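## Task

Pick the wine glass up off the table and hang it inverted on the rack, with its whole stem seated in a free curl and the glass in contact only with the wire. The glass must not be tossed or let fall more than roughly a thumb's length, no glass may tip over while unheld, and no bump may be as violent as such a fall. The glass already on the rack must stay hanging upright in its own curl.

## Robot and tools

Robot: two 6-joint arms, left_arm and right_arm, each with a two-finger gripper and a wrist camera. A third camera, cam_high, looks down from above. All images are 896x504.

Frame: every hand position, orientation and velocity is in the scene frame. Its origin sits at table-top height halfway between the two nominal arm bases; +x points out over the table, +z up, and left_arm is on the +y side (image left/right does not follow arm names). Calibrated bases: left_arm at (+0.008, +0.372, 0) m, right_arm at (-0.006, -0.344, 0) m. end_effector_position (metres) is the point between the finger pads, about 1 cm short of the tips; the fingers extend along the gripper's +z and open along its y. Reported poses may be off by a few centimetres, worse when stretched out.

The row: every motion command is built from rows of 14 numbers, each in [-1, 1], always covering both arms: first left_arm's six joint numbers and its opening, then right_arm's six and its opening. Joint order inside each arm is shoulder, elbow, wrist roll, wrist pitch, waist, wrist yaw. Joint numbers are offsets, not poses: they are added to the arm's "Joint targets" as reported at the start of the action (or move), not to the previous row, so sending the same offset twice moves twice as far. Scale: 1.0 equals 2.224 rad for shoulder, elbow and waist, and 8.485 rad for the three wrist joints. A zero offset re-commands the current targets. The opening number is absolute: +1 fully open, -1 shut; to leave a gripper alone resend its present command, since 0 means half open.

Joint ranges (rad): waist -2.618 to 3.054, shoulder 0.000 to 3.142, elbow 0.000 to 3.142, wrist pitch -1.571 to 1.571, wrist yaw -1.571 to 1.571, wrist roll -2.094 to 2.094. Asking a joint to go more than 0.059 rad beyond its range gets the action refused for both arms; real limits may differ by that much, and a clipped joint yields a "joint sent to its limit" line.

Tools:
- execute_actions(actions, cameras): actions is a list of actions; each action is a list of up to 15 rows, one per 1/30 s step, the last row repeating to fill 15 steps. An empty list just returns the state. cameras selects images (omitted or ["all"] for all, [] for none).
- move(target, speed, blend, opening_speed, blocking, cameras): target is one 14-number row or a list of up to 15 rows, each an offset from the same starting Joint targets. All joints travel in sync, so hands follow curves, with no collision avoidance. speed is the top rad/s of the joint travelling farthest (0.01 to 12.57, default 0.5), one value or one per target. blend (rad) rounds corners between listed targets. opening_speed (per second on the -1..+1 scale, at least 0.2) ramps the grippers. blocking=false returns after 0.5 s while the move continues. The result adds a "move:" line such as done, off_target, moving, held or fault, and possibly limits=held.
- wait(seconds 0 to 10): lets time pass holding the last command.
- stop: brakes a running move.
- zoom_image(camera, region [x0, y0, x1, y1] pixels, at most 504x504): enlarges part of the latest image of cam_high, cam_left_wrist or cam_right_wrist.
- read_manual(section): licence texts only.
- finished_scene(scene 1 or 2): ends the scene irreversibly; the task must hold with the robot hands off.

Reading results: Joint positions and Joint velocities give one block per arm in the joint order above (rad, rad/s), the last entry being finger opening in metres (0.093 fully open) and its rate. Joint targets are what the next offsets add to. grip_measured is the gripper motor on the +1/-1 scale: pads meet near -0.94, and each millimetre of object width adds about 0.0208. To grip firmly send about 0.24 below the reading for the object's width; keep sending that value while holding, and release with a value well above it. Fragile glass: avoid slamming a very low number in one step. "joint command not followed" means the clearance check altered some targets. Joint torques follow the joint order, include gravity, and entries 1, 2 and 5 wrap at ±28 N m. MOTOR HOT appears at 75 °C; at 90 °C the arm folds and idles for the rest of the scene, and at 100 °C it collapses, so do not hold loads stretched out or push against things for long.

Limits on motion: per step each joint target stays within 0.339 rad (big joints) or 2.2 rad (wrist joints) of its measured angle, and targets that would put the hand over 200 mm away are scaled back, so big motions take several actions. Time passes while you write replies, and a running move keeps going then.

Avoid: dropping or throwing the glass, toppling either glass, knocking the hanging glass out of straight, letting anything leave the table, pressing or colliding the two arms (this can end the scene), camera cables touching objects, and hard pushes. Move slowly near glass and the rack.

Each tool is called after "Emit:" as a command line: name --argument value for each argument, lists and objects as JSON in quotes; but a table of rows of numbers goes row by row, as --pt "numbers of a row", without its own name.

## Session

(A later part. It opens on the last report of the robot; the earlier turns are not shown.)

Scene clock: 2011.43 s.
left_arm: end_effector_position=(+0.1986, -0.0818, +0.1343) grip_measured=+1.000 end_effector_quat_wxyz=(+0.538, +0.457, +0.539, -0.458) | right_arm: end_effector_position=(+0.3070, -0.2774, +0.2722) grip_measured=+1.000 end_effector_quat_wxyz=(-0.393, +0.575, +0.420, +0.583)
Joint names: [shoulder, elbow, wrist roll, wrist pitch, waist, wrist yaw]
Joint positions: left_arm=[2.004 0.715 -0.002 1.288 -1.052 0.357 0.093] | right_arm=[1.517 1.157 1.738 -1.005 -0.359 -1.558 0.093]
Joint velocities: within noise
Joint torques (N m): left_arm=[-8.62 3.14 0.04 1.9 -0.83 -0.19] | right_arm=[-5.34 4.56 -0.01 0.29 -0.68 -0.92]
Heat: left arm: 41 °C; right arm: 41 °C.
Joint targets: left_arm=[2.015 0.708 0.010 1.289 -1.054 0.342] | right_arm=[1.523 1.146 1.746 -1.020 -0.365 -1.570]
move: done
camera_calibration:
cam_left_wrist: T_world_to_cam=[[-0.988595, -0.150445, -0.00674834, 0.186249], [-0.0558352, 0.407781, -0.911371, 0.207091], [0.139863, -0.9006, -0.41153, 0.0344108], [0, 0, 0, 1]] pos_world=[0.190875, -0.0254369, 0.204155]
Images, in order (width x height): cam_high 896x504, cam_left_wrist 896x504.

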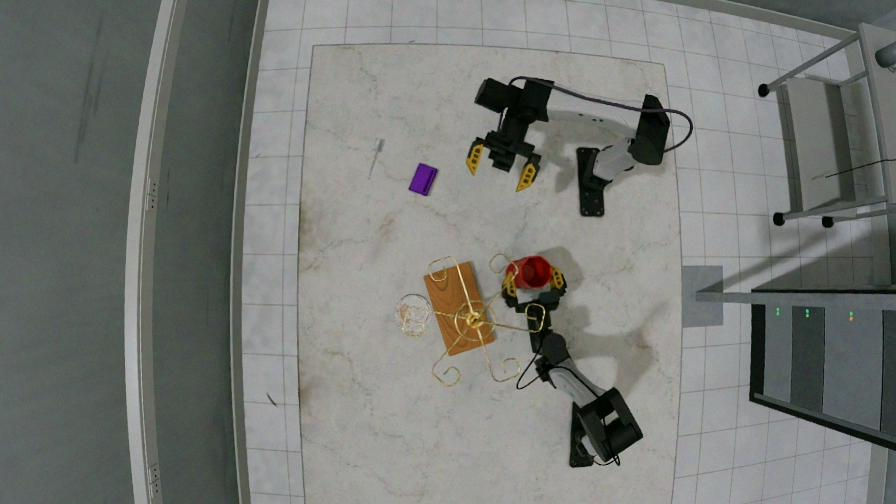

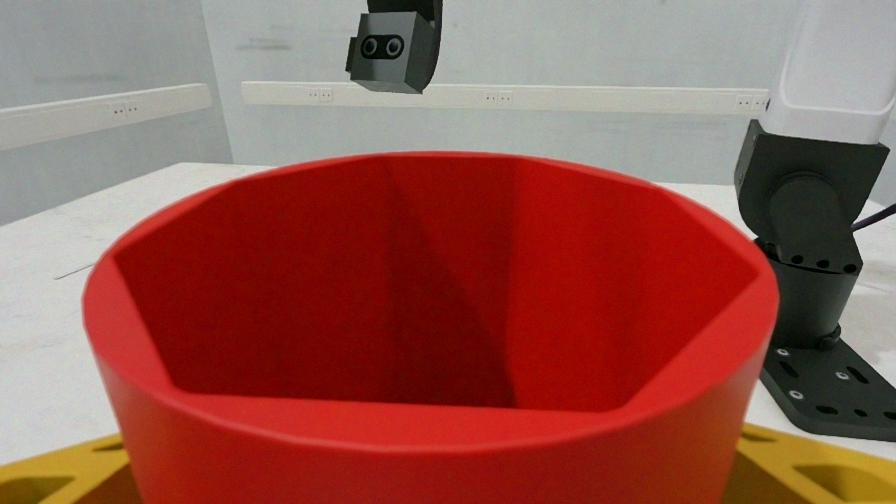

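Emit:
move --pt "-0.0796 -0.1048 0 0.0131 0.0342 0.0104 1.0 0 0 0 0 0 0 1.0" --pt "-0.2048 -0.2307 0 0.0088 0.2777 0.0420 1.0 0.0080 -0.1292 -0.0823 0.1018 0.0606 0.0033 1.0" --pt "-0.4361 -0.2257 -0.0012 -0.0533 0.8273 0.1345 1.0 0.0199 -0.3229 -0.2058 0.2545 0.1515 0.0083 1.0" --speed '[0.15, 0.6, 0.7]' --blend '[0, 0.1, 0]'

Scene clock: 2104.03 s.
left_arm: end_effector_position=(+0.2589, +0.3847, +0.1971) grip_measured=+1.000 end_effector_quat_wxyz=(+0.663, +0.233, +0.668, -0.244) | right_arm: end_effector_position=(+0.2588, -0.1812, +0.1823) grip_measured=+1.000 end_effector_quat_wxyz=(+0.515, -0.476, +0.523, +0.484)
Joint names: [shoulder, elbow, wrist roll, wrist pitch, waist, wrist yaw]
Joint positions: left_arm=[1.056 0.204 -0.002 0.838 0.782 1.469 0.093] | right_arm=[1.561 0.438 0.01 1.117 -0.035 -1.513 0.093]
Joint velocities: within noise
Joint torques (N m): left_arm=[-2.92 4.79 -0.01 1.33 -0.12 0.1] | right_arm=[-4.53 3.63 -0.22 1.38 0.44 -0.04]
Heat: left arm: 44 °C; right arm: 40 °C.
Joint targets: left_arm=[1.045 0.206 0.000 0.837 0.786 1.483] | right_arm=[1.567 0.427 -0.001 1.139 -0.028 -1.500]
move: done
camera_calibration:
cam_left_wrist: T_world_to_cam=[[-0.643283, -0.765601, 0.00651462, 0.461031], [-0.319317, 0.260548, -0.911126, 0.202211], [0.695861, -0.588193, -0.412076, 0.207955], [0, 0, 0, 1]] pos_world=[0.216435, 0.422597, 0.266929]
cam_right_wrist: T_world_to_cam=[[0.994697, -0.087173, -0.0545822, -0.261531], [-0.0852328, -0.40163, -0.911827, 0.155664], [0.0575648, 0.911644, -0.40693, 0.302315], [0, 0, 0, 1]] pos_world=[0.256009, -0.235883, 0.250685]

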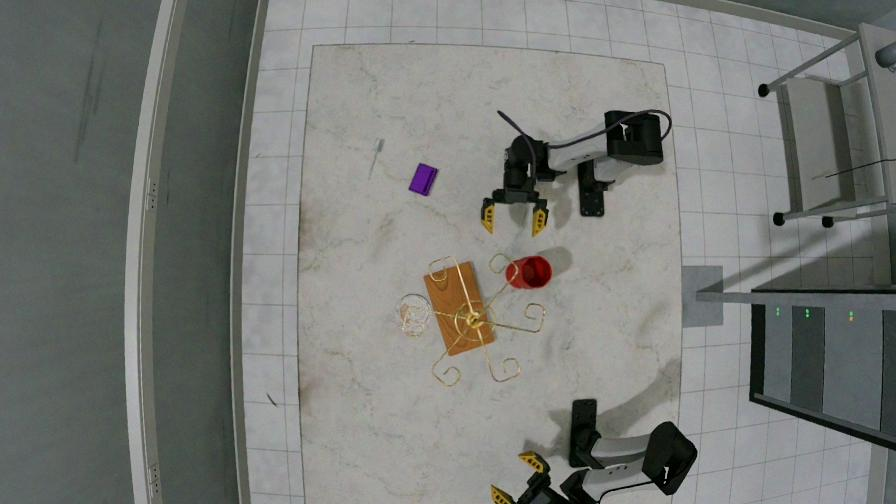

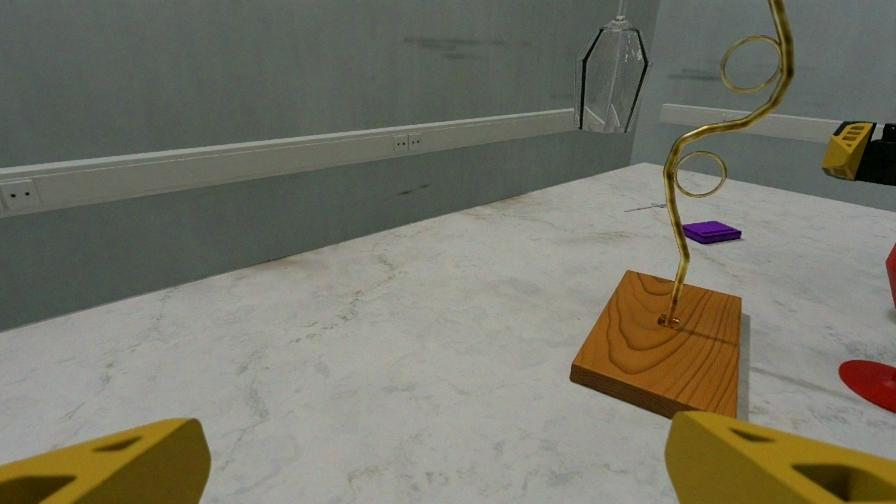

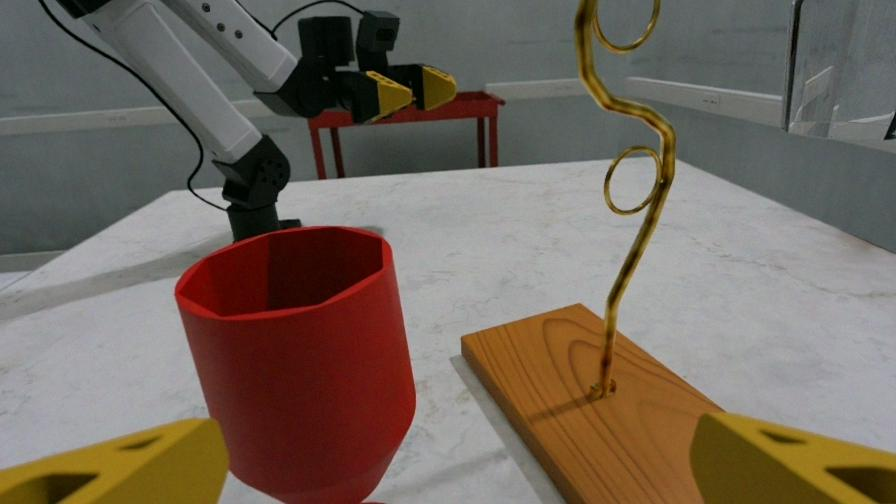

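Emit:
move --target '[0, 0, 0, 0, 0, 0, 1.0, 0.1079, -0.0220, 0, 0.0351, 0.1013, -0.0024, 1.0]' --speed 0.3 --cameras '["cam_right_wrist", "cam_high"]'

Emit:
zoom_image --camera "cam_high" --region '[480, 200, 580, 300]'

Scene clock: 2147.33 s.
left_arm: end_effector_position=(+0.2588, +0.3846, +0.1970) grip_measured=+1.000 end_effector_quat_wxyz=(+0.663, +0.233, +0.668, -0.244) | right_arm: end_effector_position=(+0.2158, -0.1260, +0.1367) grip_measured=+1.000 end_effector_quat_wxyz=(-0.455, +0.531, -0.468, -0.541)
Joint names: [shoulder, elbow, wrist roll, wrist pitch, waist, wrist yaw]
Joint positions: left_arm=[1.056 0.204 -0.002 0.837 0.782 1.47 0.093] | right_arm=[1.801 0.387 0.009 1.4 0.192 -1.512 0.093]
Joint velocities: within noise
Joint torques (N m): left_arm=[-2.92 4.89 -0.05 1.27 0.18 0.14] | right_arm=[-5.38 2.56 -0.18 1.5 0.43 -0.26]
Heat: left arm: 41 °C; right arm: 39 °C.
Joint targets: left_arm=[1.045 0.206 0.000 0.837 0.786 1.483] | right_arm=[1.807 0.378 -0.001 1.437 0.197 -1.520]
move: off_target (right_arm); right_arm: the wrist pitch is farthest, 0.036 rad from its target
camera_calibration:
cam_right_wrist: T_world_to_cam=[[0.988601, 0.137293, -0.0617963, -0.185855], [0.000253874, -0.411964, -0.9112, 0.112749], [-0.150559, 0.900797, -0.407303, 0.279474], [0, 0, 0, 1]] pos_world=[0.225785, -0.179784, 0.205083]
Images, in order (width x height): cam_high 896x504, cam_right_wrist 896x504.

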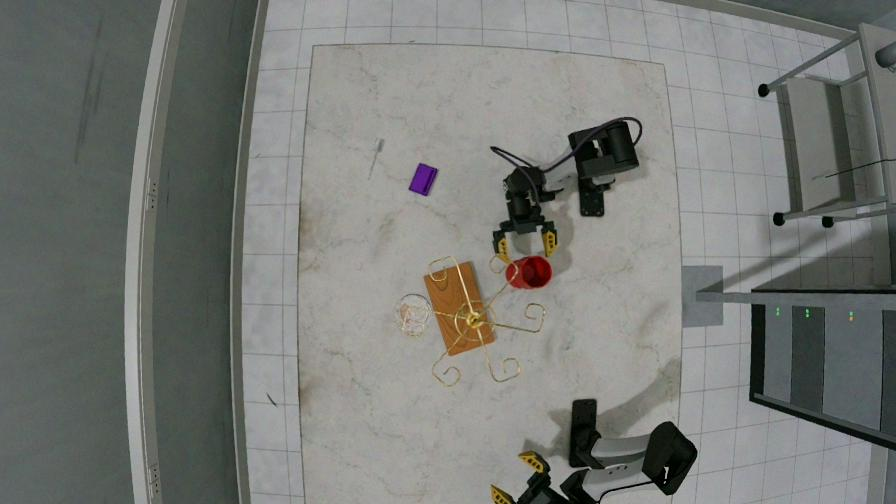

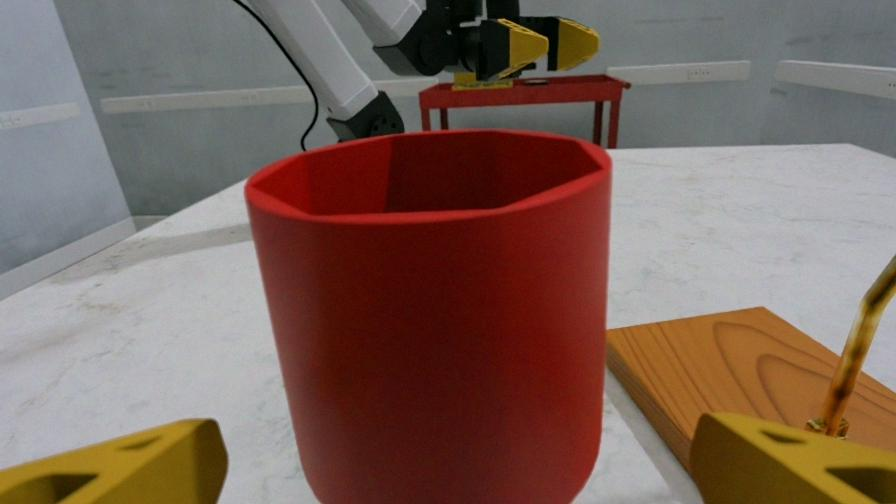

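Scaled by 5.040 from the camera's 896x504 image, which has a finer 1280x720 frame.

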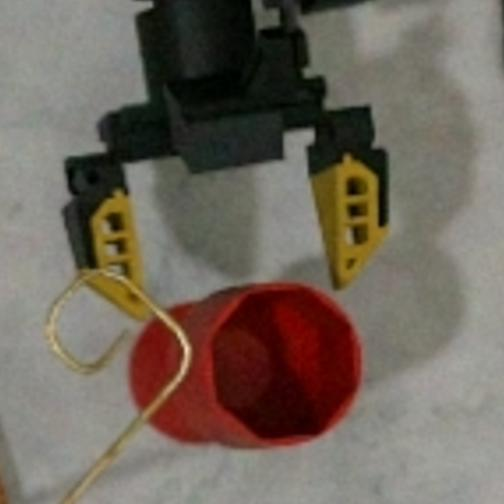

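Emit:
zoom_image --camera "cam_high" --region '[490, 225, 560, 295]'

Emit:
zoom_image --camera "cam_right_wrist" --region '[160, 100, 740, 504]'

Scaled by 7.200 from the camera's 896x504 image, which has a finer 1280x720 frame.

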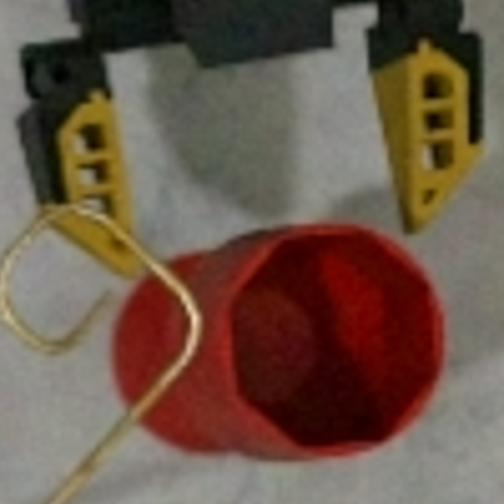

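Region (160, 100, 740, 504) is 580x404 pixels. A region can be at most 504 by 504 pixels.

Emit:
move --target '[0, 0, 0, 0, 0, 0, 1.0, -0.0144, -0.0063, 0, 0.0022, 0.0250, 0.0083, 1.0]' --speed 0.15 --cameras '["cam_right_wrist", "cam_high"]'

Emit:
zoom_image --camera "cam_high" --region '[490, 225, 560, 295]'

Scene clock: 2321.50 s.
left_arm: end_effector_position=(+0.2587, +0.3846, +0.1969) grip_measured=+1.000 end_effector_quat_wxyz=(+0.663, +0.233, +0.668, -0.245) | right_arm: end_effector_position=(+0.2086, -0.1136, +0.1373) grip_measured=+1.000 end_effector_quat_wxyz=(-0.457, +0.534, -0.463, -0.540)
Joint names: [shoulder, elbow, wrist roll, wrist pitch, waist, wrist yaw]
Joint positions: left_arm=[1.056 0.204 -0.002 0.836 0.782 1.47 0.093] | right_arm=[1.795 0.374 0.009 1.418 0.246 -1.464 0.093]
Joint velocities: within noise
Joint torques (N m): left_arm=[-3.18 5.04 -0.02 1.3 -0.08 0.07] | right_arm=[-7.71 2.28 -0.18 1.56 0.44 -0.03]
Heat: left arm: 39 °C; right arm: 36 °C.
Joint targets: left_arm=[1.045 0.206 0.000 0.837 0.786 1.483] | right_arm=[1.775 0.364 -0.001 1.455 0.252 -1.450]
move: off_target (right_arm); right_arm: the wrist pitch is farthest, 0.037 rad from its target
camera_calibration:
cam_right_wrist: T_world_to_cam=[[0.988409, 0.143067, -0.0507992, -0.181243], [0.0124643, -0.409948, -0.912024, 0.116211], [-0.151305, 0.900819, -0.406979, 0.267594], [0, 0, 0, 1]] pos_world=[0.218182, -0.167484, 0.205685]
Images, in order (width x height): cam_high 896x504, cam_right_wrist 896x504.

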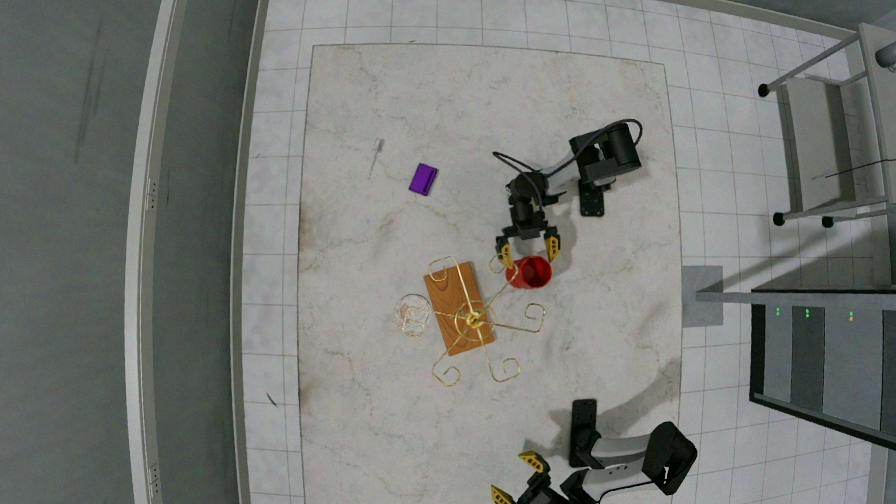

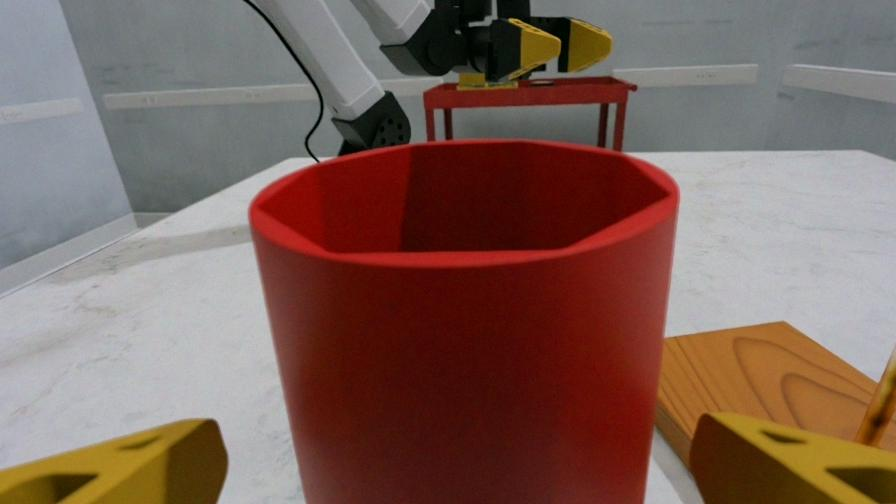

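Scaled by 7.200 from the camera's 896x504 image, which has a finer 1280x720 frame.

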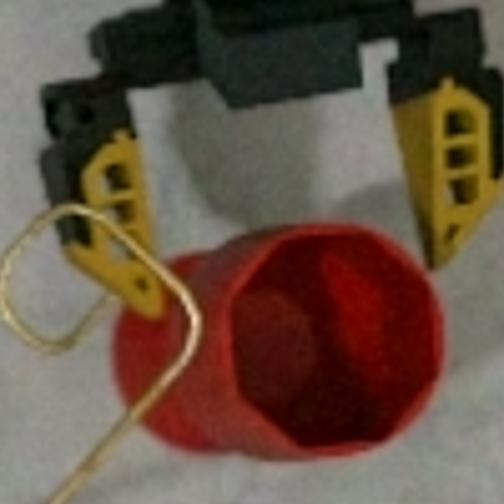

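Emit:
move --target '[0, 0, 0, 0, 0, 0, 1.0, 0.0196, 0.0270, 0, 0, 0.0499, 0.0130, 1.0]' --speed 0.12 --cameras '["cam_right_wrist", "cam_high"]'

Emit:
zoom_image --camera "cam_high" --region '[490, 225, 560, 295]'

Scene clock: 2404.10 s.
left_arm: end_effector_position=(+0.2587, +0.3846, +0.1969) grip_measured=+1.000 end_effector_quat_wxyz=(+0.663, +0.233, +0.668, -0.245) | right_arm: end_effector_position=(+0.2067, -0.0846, +0.1394) grip_measured=+1.000 end_effector_quat_wxyz=(-0.461, +0.537, -0.458, -0.537)
Joint names: [shoulder, elbow, wrist roll, wrist pitch, waist, wrist yaw]
Joint positions: left_arm=[1.056 0.204 -0.002 0.836 0.782 1.47 0.093] | right_arm=[1.812 0.404 0.009 1.42 0.358 -1.353 0.093]
Joint velocities: within noise
Joint torques (N m): left_arm=[-2.96 5.01 -0.03 1.3 -0.02 0.08] | right_arm=[-5.26 4.77 -0.19 1.61 0.55 -0.04]
Heat: left arm: 38 °C; right arm: 38 °C.
Joint targets: left_arm=[1.045 0.206 0.000 0.837 0.786 1.483] | right_arm=[1.819 0.424 -0.001 1.456 0.364 -1.339]
move: done
camera_calibration:
cam_right_wrist: T_world_to_cam=[[0.988888, 0.14445, -0.035143, -0.185645], [0.0266577, -0.404858, -0.913991, 0.127773], [-0.146254, 0.902898, -0.40421, 0.240807], [0, 0, 0, 1]] pos_world=[0.215396, -0.138878, 0.207596]
Images, in order (width x height): cam_high 896x504, cam_right_wrist 896x504.

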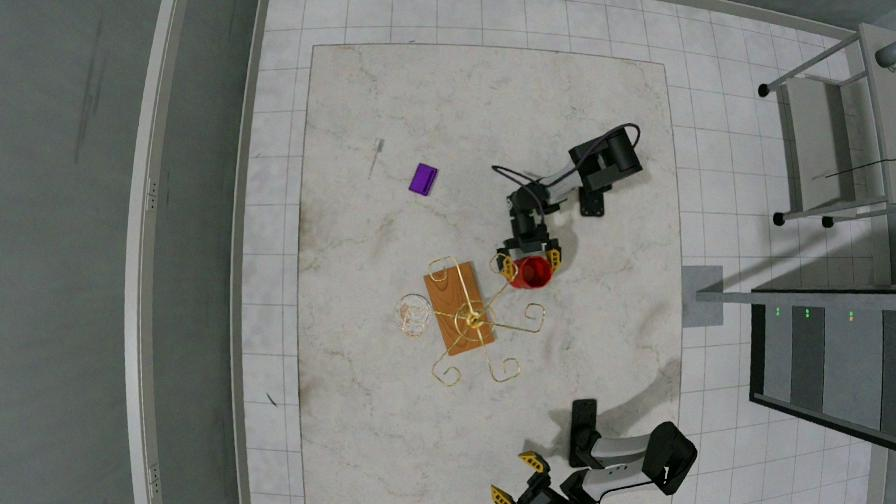

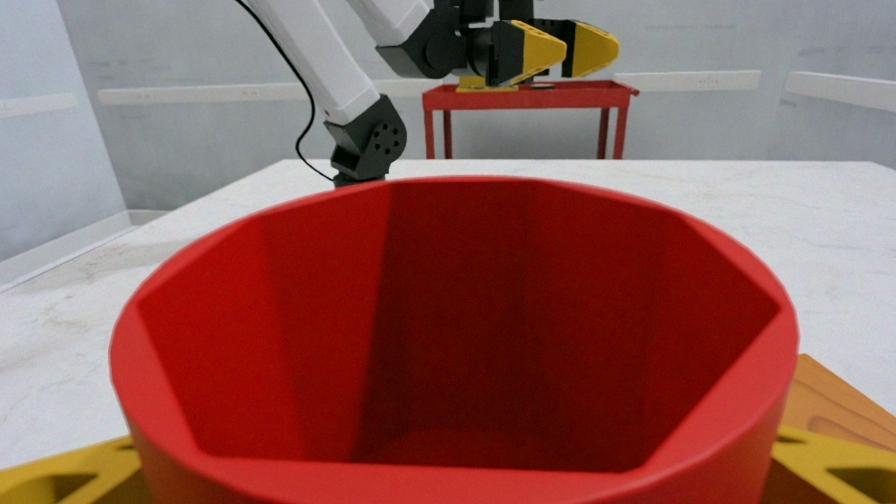

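Scaled by 7.200 from the camera's 896x504 image, which has a finer 1280x720 frame.

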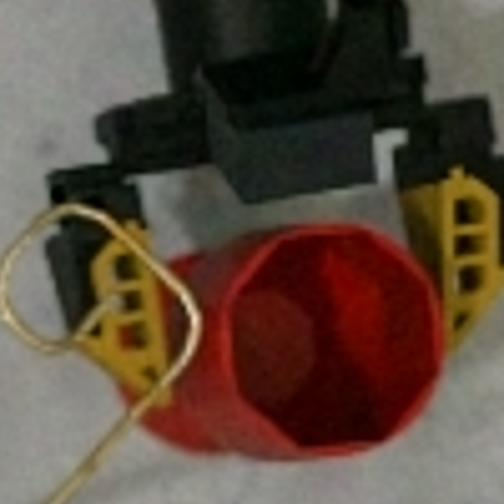

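Emit:
move --target '[0, 0, 0, 0, 0, 0, 1.0, 0, 0, 0, 0, 0, 0, 0.33]' --opening_speed 0.25 --cameras '["cam_right_wrist", "cam_high"]'

Emit:
zoom_image --camera "cam_high" --region '[490, 225, 560, 295]'

Scene clock: 2428.30 s.
left_arm: end_effector_position=(+0.2587, +0.3846, +0.1969) grip_measured=+1.000 end_effector_quat_wxyz=(+0.663, +0.233, +0.668, -0.245) | right_arm: end_effector_position=(+0.2070, -0.0846, +0.1394) grip_measured=+0.560 end_effector_quat_wxyz=(-0.462, +0.537, -0.458, -0.537)
Joint names: [shoulder, elbow, wrist roll, wrist pitch, waist, wrist yaw]
Joint positions: left_arm=[1.056 0.204 -0.002 0.836 0.782 1.47 0.093] | right_arm=[1.812 0.404 0.008 1.42 0.358 -1.352 0.072]
Joint velocities: within noise
Joint torques (N m): left_arm=[-2.91 4.75 -0.04 1.35 -0.02 0.18] | right_arm=[-5.46 4.81 -0.14 1.59 0.5 -0.04]
Heat: left arm: 38 °C; right arm: 39 °C.
Joint targets: left_arm=[1.045 0.206 0.000 0.837 0.786 1.483] | right_arm=[1.819 0.424 0.000 1.456 0.364 -1.339]
move: off_target (right_arm); right_arm: the wrist pitch is farthest, 0.036 rad from its target
camera_calibration:
cam_right_wrist: T_world_to_cam=[[0.989118, 0.142953, -0.0347909, -0.186094], [0.0263589, -0.404828, -0.914013, 0.127884], [-0.144745, 0.903149, -0.404191, 0.240438], [0, 0, 0, 1]] pos_world=[0.2155, -0.138777, 0.207596]
Images, in order (width x height): cam_high 896x504, cam_right_wrist 896x504.

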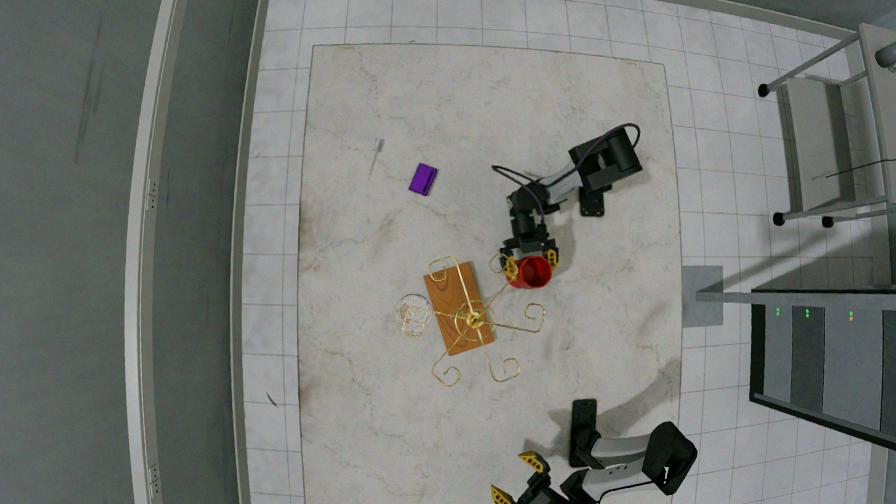

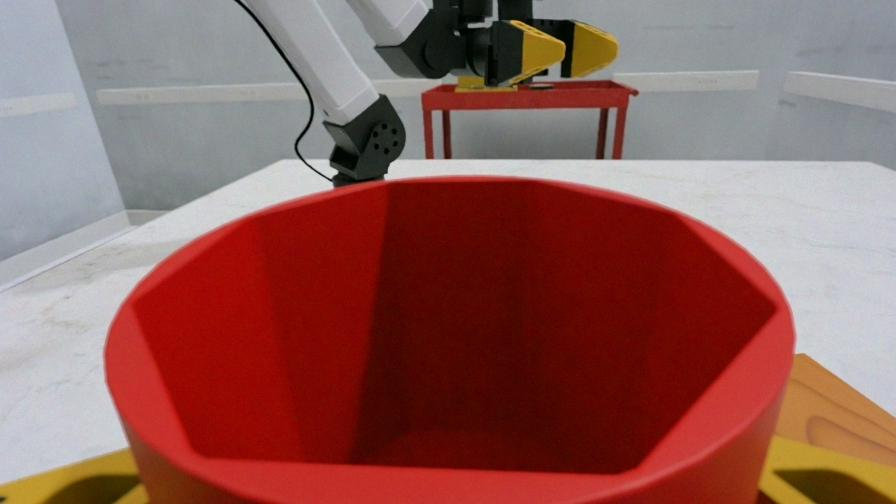

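Scaled by 7.200 from the camera's 896x504 image, which has a finer 1280x720 frame.

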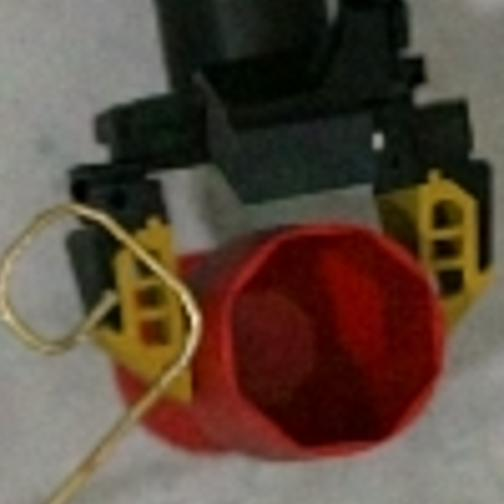

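Emit:
move --pt "0 0 0 0 0 0 1.0 -0.1201 0.0243 0 -0.0410 0 0 0.33" --pt "0 0 0 0 0 0 1.0 -0.1996 0.1196 0 -0.0886 -0.3278 -0.0213 0.33" --pt "0 0 0 0 0 0 1.0 -0.1331 0.3287 0.2057 -0.2918 -0.3278 -0.0273 0.33" --speed '[0.2, 0.5, 0.6]' --blend '[0, 0.05, 0]'

Scene clock: 2470.67 s.
left_arm: end_effector_position=(+0.2587, +0.3846, +0.1969) grip_measured=+1.000 end_effector_quat_wxyz=(+0.663, +0.233, +0.668, -0.245) | right_arm: end_effector_position=(+0.3040, -0.2769, +0.2613) grip_measured=+0.557 end_effector_quat_wxyz=(-0.399, +0.585, +0.412, +0.574)
Joint names: [shoulder, elbow, wrist roll, wrist pitch, waist, wrist yaw]
Joint positions: left_arm=[1.056 0.204 -0.002 0.836 0.782 1.47 0.093] | right_arm=[1.517 1.123 1.736 -1.004 -0.361 -1.546 0.072]
Joint velocities: within noise
Joint torques (N m): left_arm=[-3.12 5 -0.01 1.29 -0.13 0.14] | right_arm=[-5.34 8.17 0.03 0.25 -0.64 -1.02]
Heat: left arm: 38 °C; right arm: 38 °C.
Joint targets: left_arm=[1.045 0.206 0.000 0.837 0.786 1.483] | right_arm=[1.523 1.156 1.745 -1.020 -0.366 -1.571]
move: done
camera_calibration:
cam_left_wrist: T_world_to_cam=[[-0.644145, -0.764853, 0.00880324, 0.460355], [-0.320513, 0.259444, -0.911022, 0.202755], [0.694514, -0.589651, -0.412264, 0.208758], [0, 0, 0, 1]] pos_world=[0.216535, 0.422595, 0.266725]
cam_right_wrist: T_world_to_cam=[[-0.942022, 0.333927, 0.0329784, 0.371874], [-0.0999338, -0.373015, 0.922428, -0.273779], [0.320325, 0.865651, 0.384759, 0.119637], [0, 0, 0, 1]] pos_world=[0.284631, -0.329866, 0.194246]

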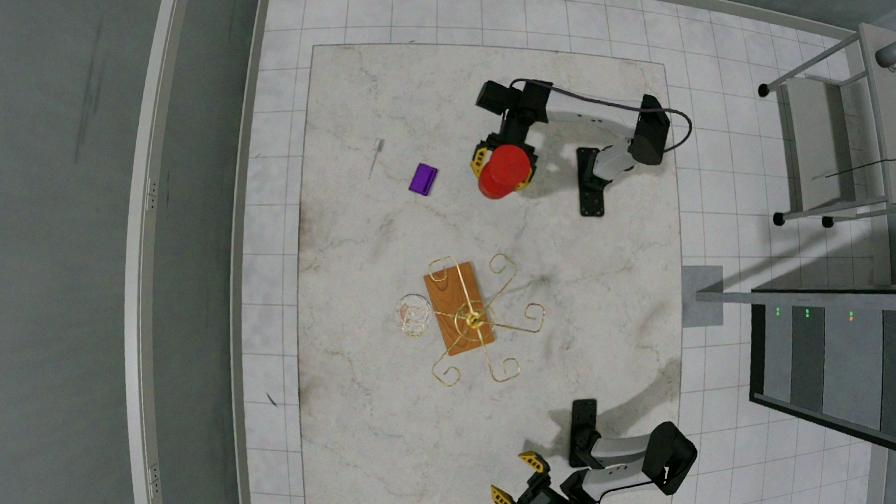

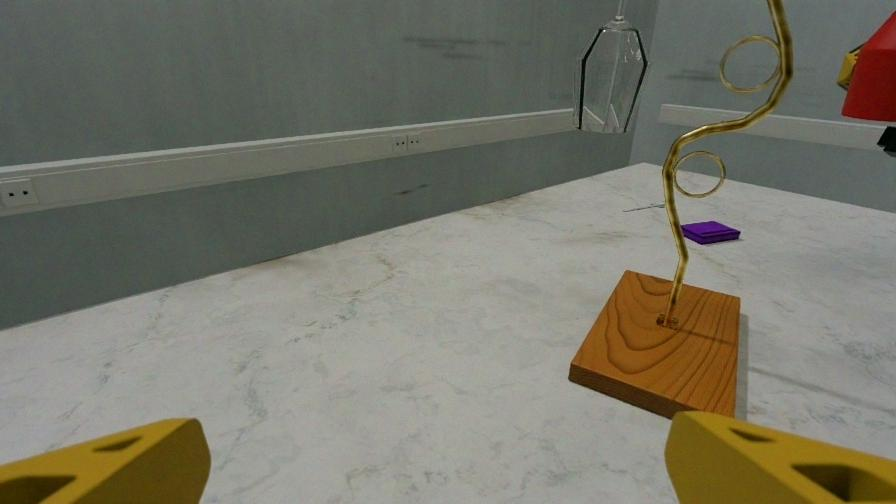

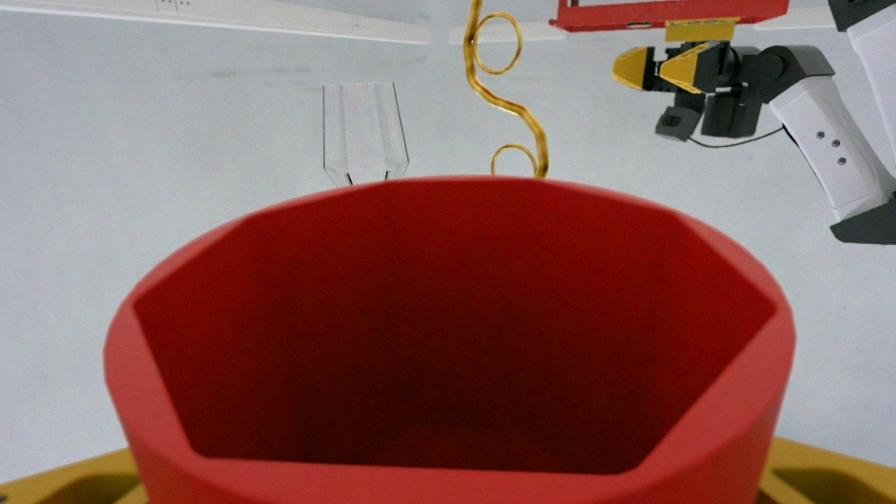

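Emit:
zoom_image --camera "cam_high" --region '[480, 245, 530, 295]'

Emit:
zoom_image --camera "cam_high" --region '[410, 240, 570, 400]'

Emit:
zoom_image --camera "cam_high" --region '[450, 100, 570, 220]'

Scaled by 10.080 from the camera's 896x504 image, which has a finer 1280x720 frame.

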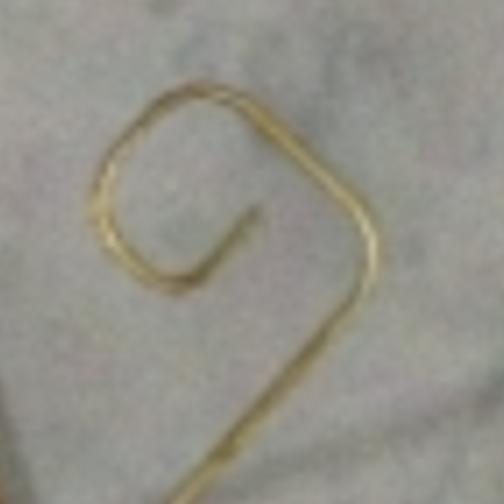

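Scaled by 3.150 from the camera's 896x504 image, which has a finer 1280x720 frame.

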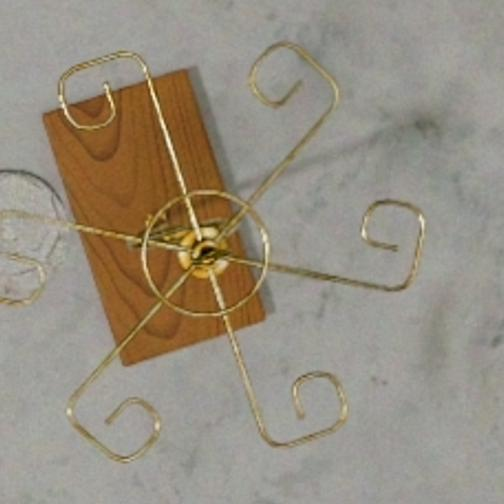

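Scaled by 4.200 from the camera's 896x504 image, which has a finer 1280x720 frame.

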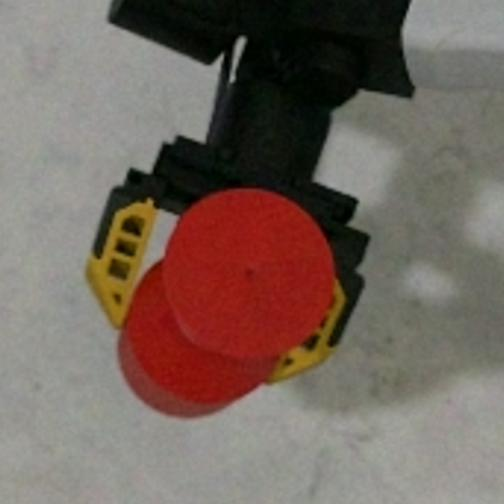

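Emit:
move --pt "0 0 0 0 -0.3534 -0.1984 1.0 0 0 0 0 0 0 0.33" --pt "0 0 0 0 -0.9559 -0.2427 1.0 0 0 0 0 0 0 0.33" --pt "0.2176 0.1772 0 0.0478 -0.9559 -0.2427 1.0 0 0 0 0 0 0 0.33" --speed '[0.8, 0.8, 0.4]' --blend '[0.1, 0.1, 0]' --cameras '["cam_left_wrist", "cam_high"]'

Scene clock: 2672.50 s.
left_arm: end_effector_position=(+0.1890, -0.0037, +0.2704) grip_measured=+1.000 end_effector_quat_wxyz=(+0.704, +0.188, +0.593, -0.343) | right_arm: end_effector_position=(+0.3039, -0.2769, +0.2614) grip_measured=+0.557 end_effector_quat_wxyz=(-0.399, +0.585, +0.411, +0.573)
Joint names: [shoulder, elbow, wrist roll, wrist pitch, waist, wrist yaw]
Joint positions: left_arm=[1.522 0.571 -0.002 1.22 -1.336 -0.56 0.093] | right_arm=[1.517 1.123 1.737 -1.006 -0.361 -1.547 0.072]
Joint velocities: within noise
Joint torques (N m): left_arm=[-5.67 6.84 -0.05 1.88 -0.8 -0.07] | right_arm=[-5.45 8.17 -0.03 0.23 -0.64 -1]
Heat: left arm: 39 °C; right arm: 43 °C.
Joint targets: left_arm=[1.529 0.600 0.000 1.243 -1.340 -0.576] | right_arm=[1.523 1.156 1.745 -1.020 -0.366 -1.571]
move: done
camera_calibration:
cam_left_wrist: T_world_to_cam=[[-0.712922, -0.688766, 0.131697, 0.0978083], [-0.225769, 0.0476395, -0.973015, 0.346122], [0.663906, -0.723417, -0.189465, 0.00367244], [0, 0, 0, 1]] pos_world=[0.145435, 0.0535347, 0.324597]
Images, in order (width x height): cam_high 896x504, cam_left_wrist 896x504.

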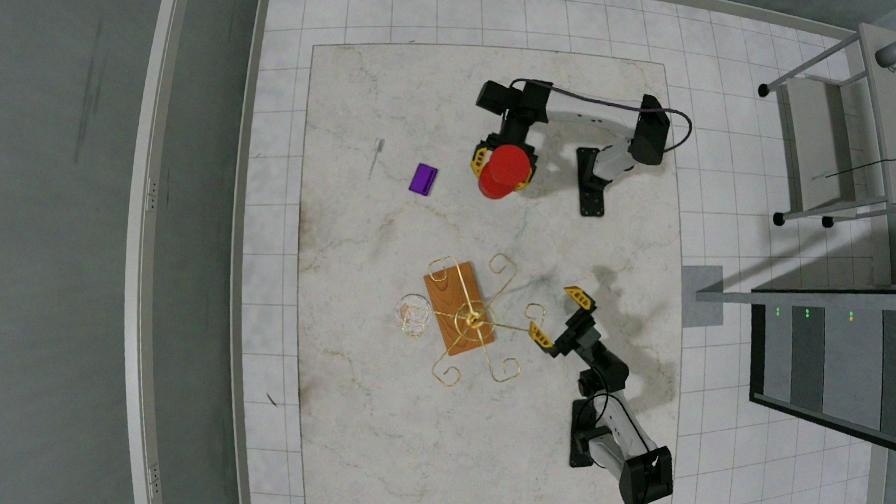

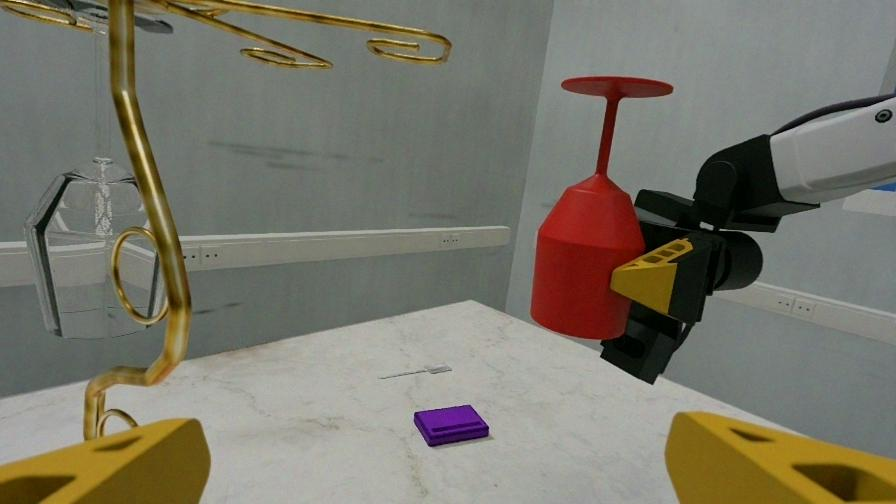

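Emit:
move --target '[0, 0, 0, 0.0185, 0, 0, 1.0, 0.1992, 0.2455, 0, -0.0117, 0.1938, -0.0034, 0.33]' --speed 0.35

Scene clock: 2818.97 s.
left_arm: end_effector_position=(+0.1862, +0.0078, +0.3027) grip_measured=+1.000 end_effector_quat_wxyz=(+0.727, +0.139, +0.552, -0.385) | right_arm: end_effector_position=(+0.3652, -0.1454, +0.2679) grip_measured=+0.557 end_effector_quat_wxyz=(+0.513, -0.483, -0.525, -0.477)
Joint names: [shoulder, elbow, wrist roll, wrist pitch, waist, wrist yaw]
Joint positions: left_arm=[1.522 0.571 -0.002 1.379 -1.336 -0.56 0.093] | right_arm=[1.962 1.667 1.738 -1.103 0.065 -1.553 0.072]
Joint velocities: within noise
Joint torques (N m): left_arm=[-5.31 6.93 -0.04 1.73 -0.75 -0.04] | right_arm=[-9.61 8.27 -0.04 0.24 -0.1 -1.02]
Heat: left arm: 43 °C; right arm: 44 °C.
Joint targets: left_arm=[1.529 0.600 0.000 1.400 -1.340 -0.576] | right_arm=[1.966 1.702 1.745 -1.120 0.065 -1.578]
joint sent to its limit (right arm) — the wrist yaw, lower limit.
move: off_target (right_arm); right_arm: the wrist yaw is farthest, 0.047 rad from its target
camera_calibration:
cam_left_wrist: T_world_to_cam=[[-0.719198, -0.662292, 0.210056, 0.0767811], [-0.189865, -0.103482, -0.976342, 0.371964], [0.66836, -0.742065, -0.0513218, -0.0226026], [0, 0, 0, 1]] pos_world=[0.14095, 0.0725705, 0.345875]
cam_right_wrist: T_world_to_cam=[[-0.995607, -0.0870884, 0.0343813, 0.343432], [0.0656116, -0.386976, 0.919753, -0.286465], [-0.0667951, 0.917968, 0.39099, 0.130963], [0, 0, 0, 1]] pos_world=[0.369466, -0.201166, 0.200465]

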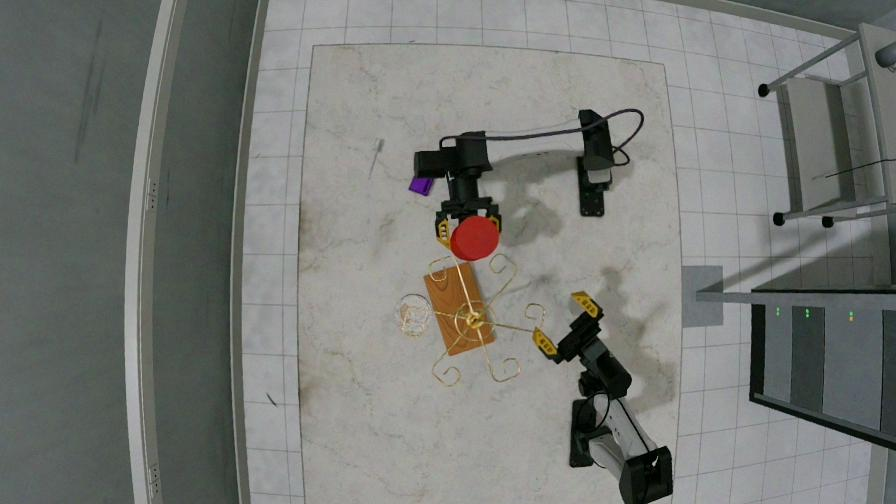

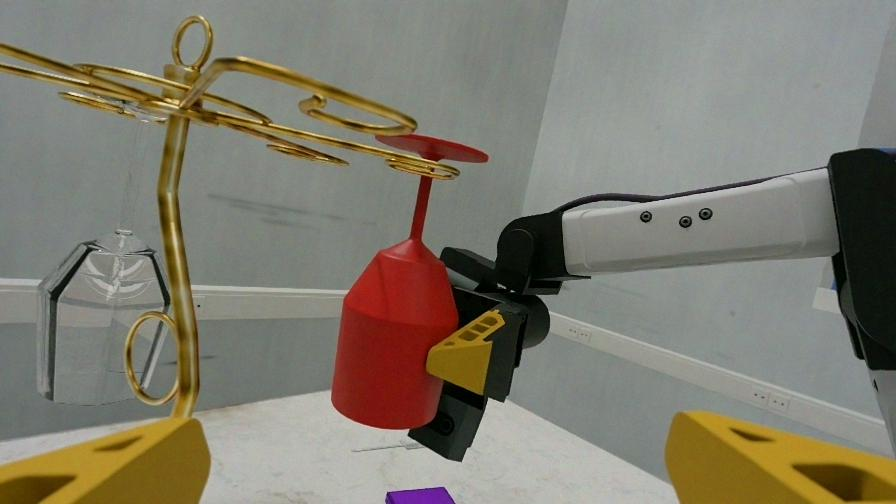

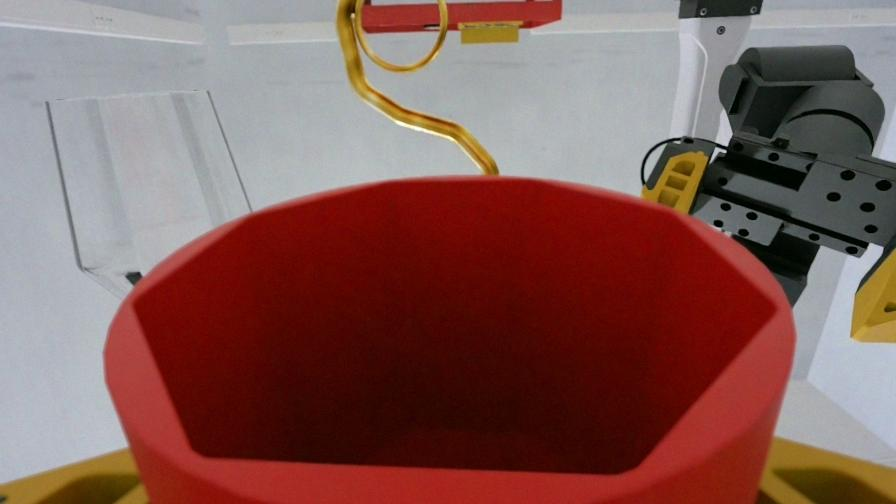

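Emit:
zoom_image --camera "cam_left_wrist" --region '[340, 100, 500, 220]'

Emit:
zoom_image --camera "cam_high" --region '[430, 195, 530, 295]'

Scaled by 3.150 from the camera's 896x504 image, which has a finer 1280x720 frame.

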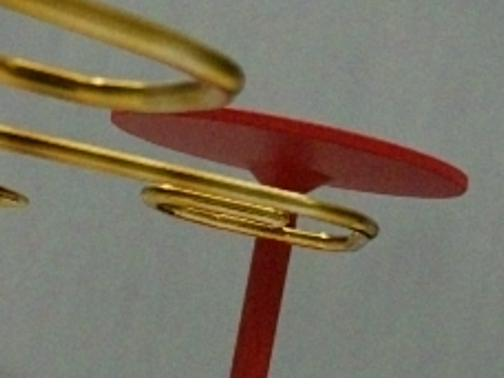

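Scaled by 5.040 from the camera's 896x504 image, which has a finer 1280x720 frame.

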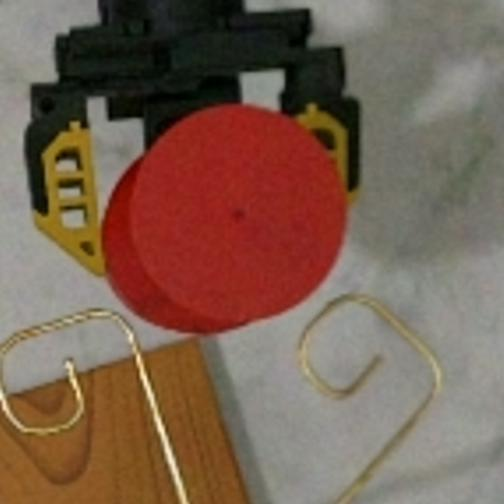

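Emit:
move --target '[0, 0, 0, 0, 0, 0, 1.0, 0.0809, 0.1201, 0, -0.01025, 0.0825, 0, 0.33]' --speed 0.15 --cameras '["cam_left_wrist", "cam_high"]'

Emit:
zoom_image --camera "cam_high" --region '[430, 235, 530, 335]'

Emit:
zoom_image --camera "cam_left_wrist" --region '[240, 80, 500, 280]'

Scene clock: 2881.27 s.
left_arm: end_effector_position=(+0.1862, +0.0079, +0.3029) grip_measured=+1.000 end_effector_quat_wxyz=(+0.727, +0.139, +0.552, -0.385) | right_arm: end_effector_position=(+0.3644, -0.0715, +0.2694) grip_measured=+0.557 end_effector_quat_wxyz=(+0.553, -0.433, -0.567, -0.431)
Joint names: [shoulder, elbow, wrist roll, wrist pitch, waist, wrist yaw]
Joint positions: left_arm=[1.522 0.571 -0.002 1.38 -1.336 -0.56 0.093] | right_arm=[2.14 1.936 1.738 -1.189 0.245 -1.554 0.072]
Joint velocities: within noise
Joint torques (N m): left_arm=[-5.53 6.82 -0.03 1.69 -0.84 -0.03] | right_arm=[-10.73 8.23 -0.04 0.23 0.21 -1.01]
Heat: left arm: 41 °C; right arm: 45 °C.
Joint targets: left_arm=[1.529 0.600 0.000 1.400 -1.340 -0.576] | right_arm=[2.146 1.969 1.745 -1.206 0.249 -1.578]
move: done
camera_calibration:
cam_left_wrist: T_world_to_cam=[[-0.719242, -0.662083, 0.210566, 0.0766405], [-0.189584, -0.104542, -0.976283, 0.372089], [0.668393, -0.742104, -0.0503291, -0.0228689], [0, 0, 0, 1]] pos_world=[0.14095, 0.0726701, 0.345975]
Images, in order (width x height): cam_high 896x504, cam_left_wrist 896x504.

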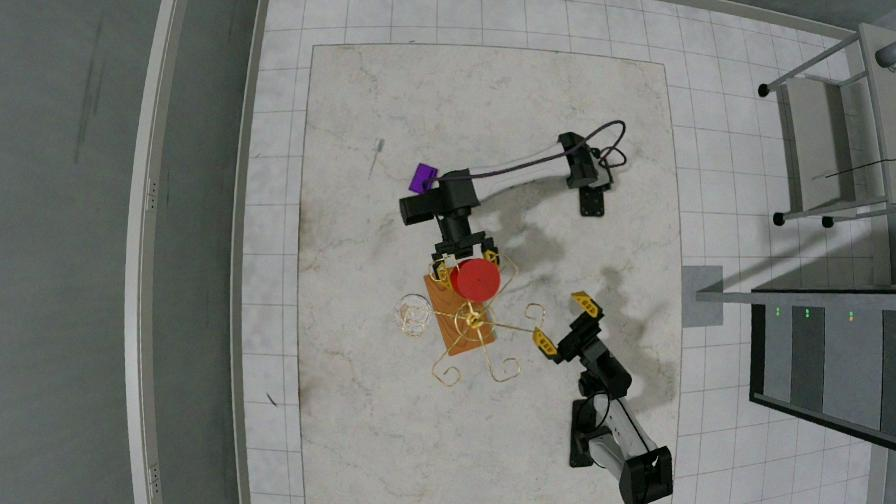

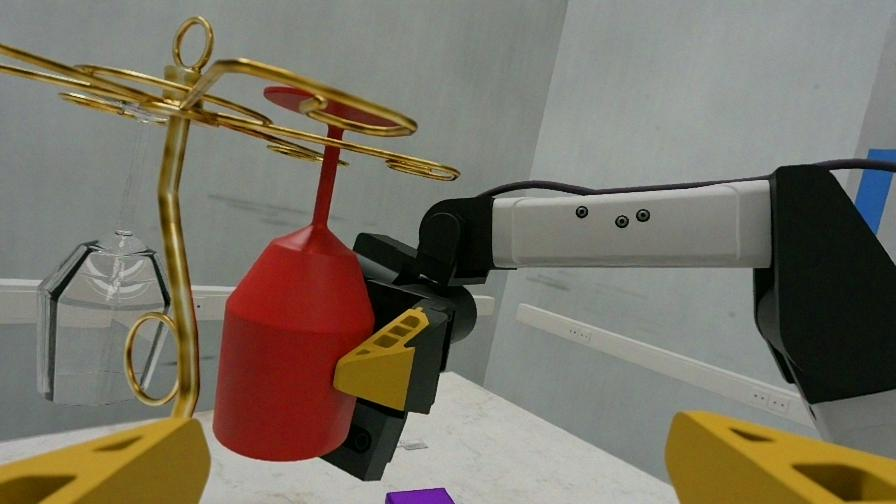

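Scaled by 5.040 from the camera's 896x504 image, which has a finer 1280x720 frame.

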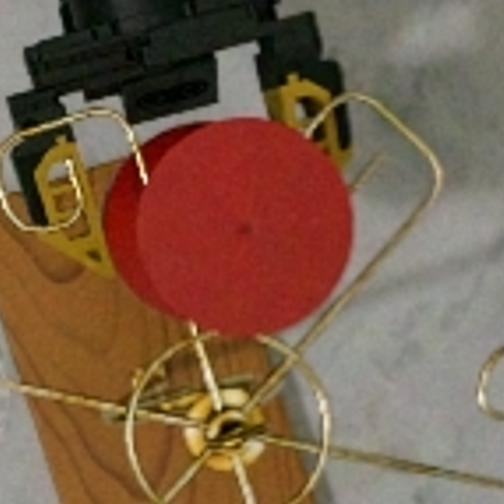

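Scaled by 1.938 from the camera's 896x504 image, which has a finer 1280x720 frame.

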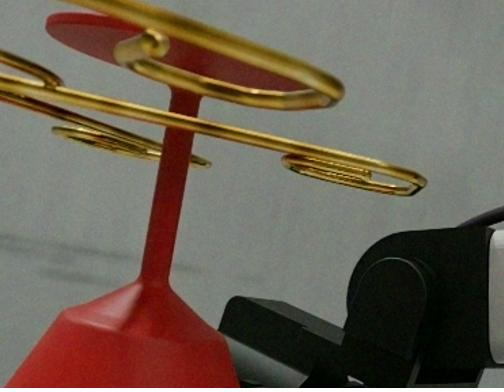

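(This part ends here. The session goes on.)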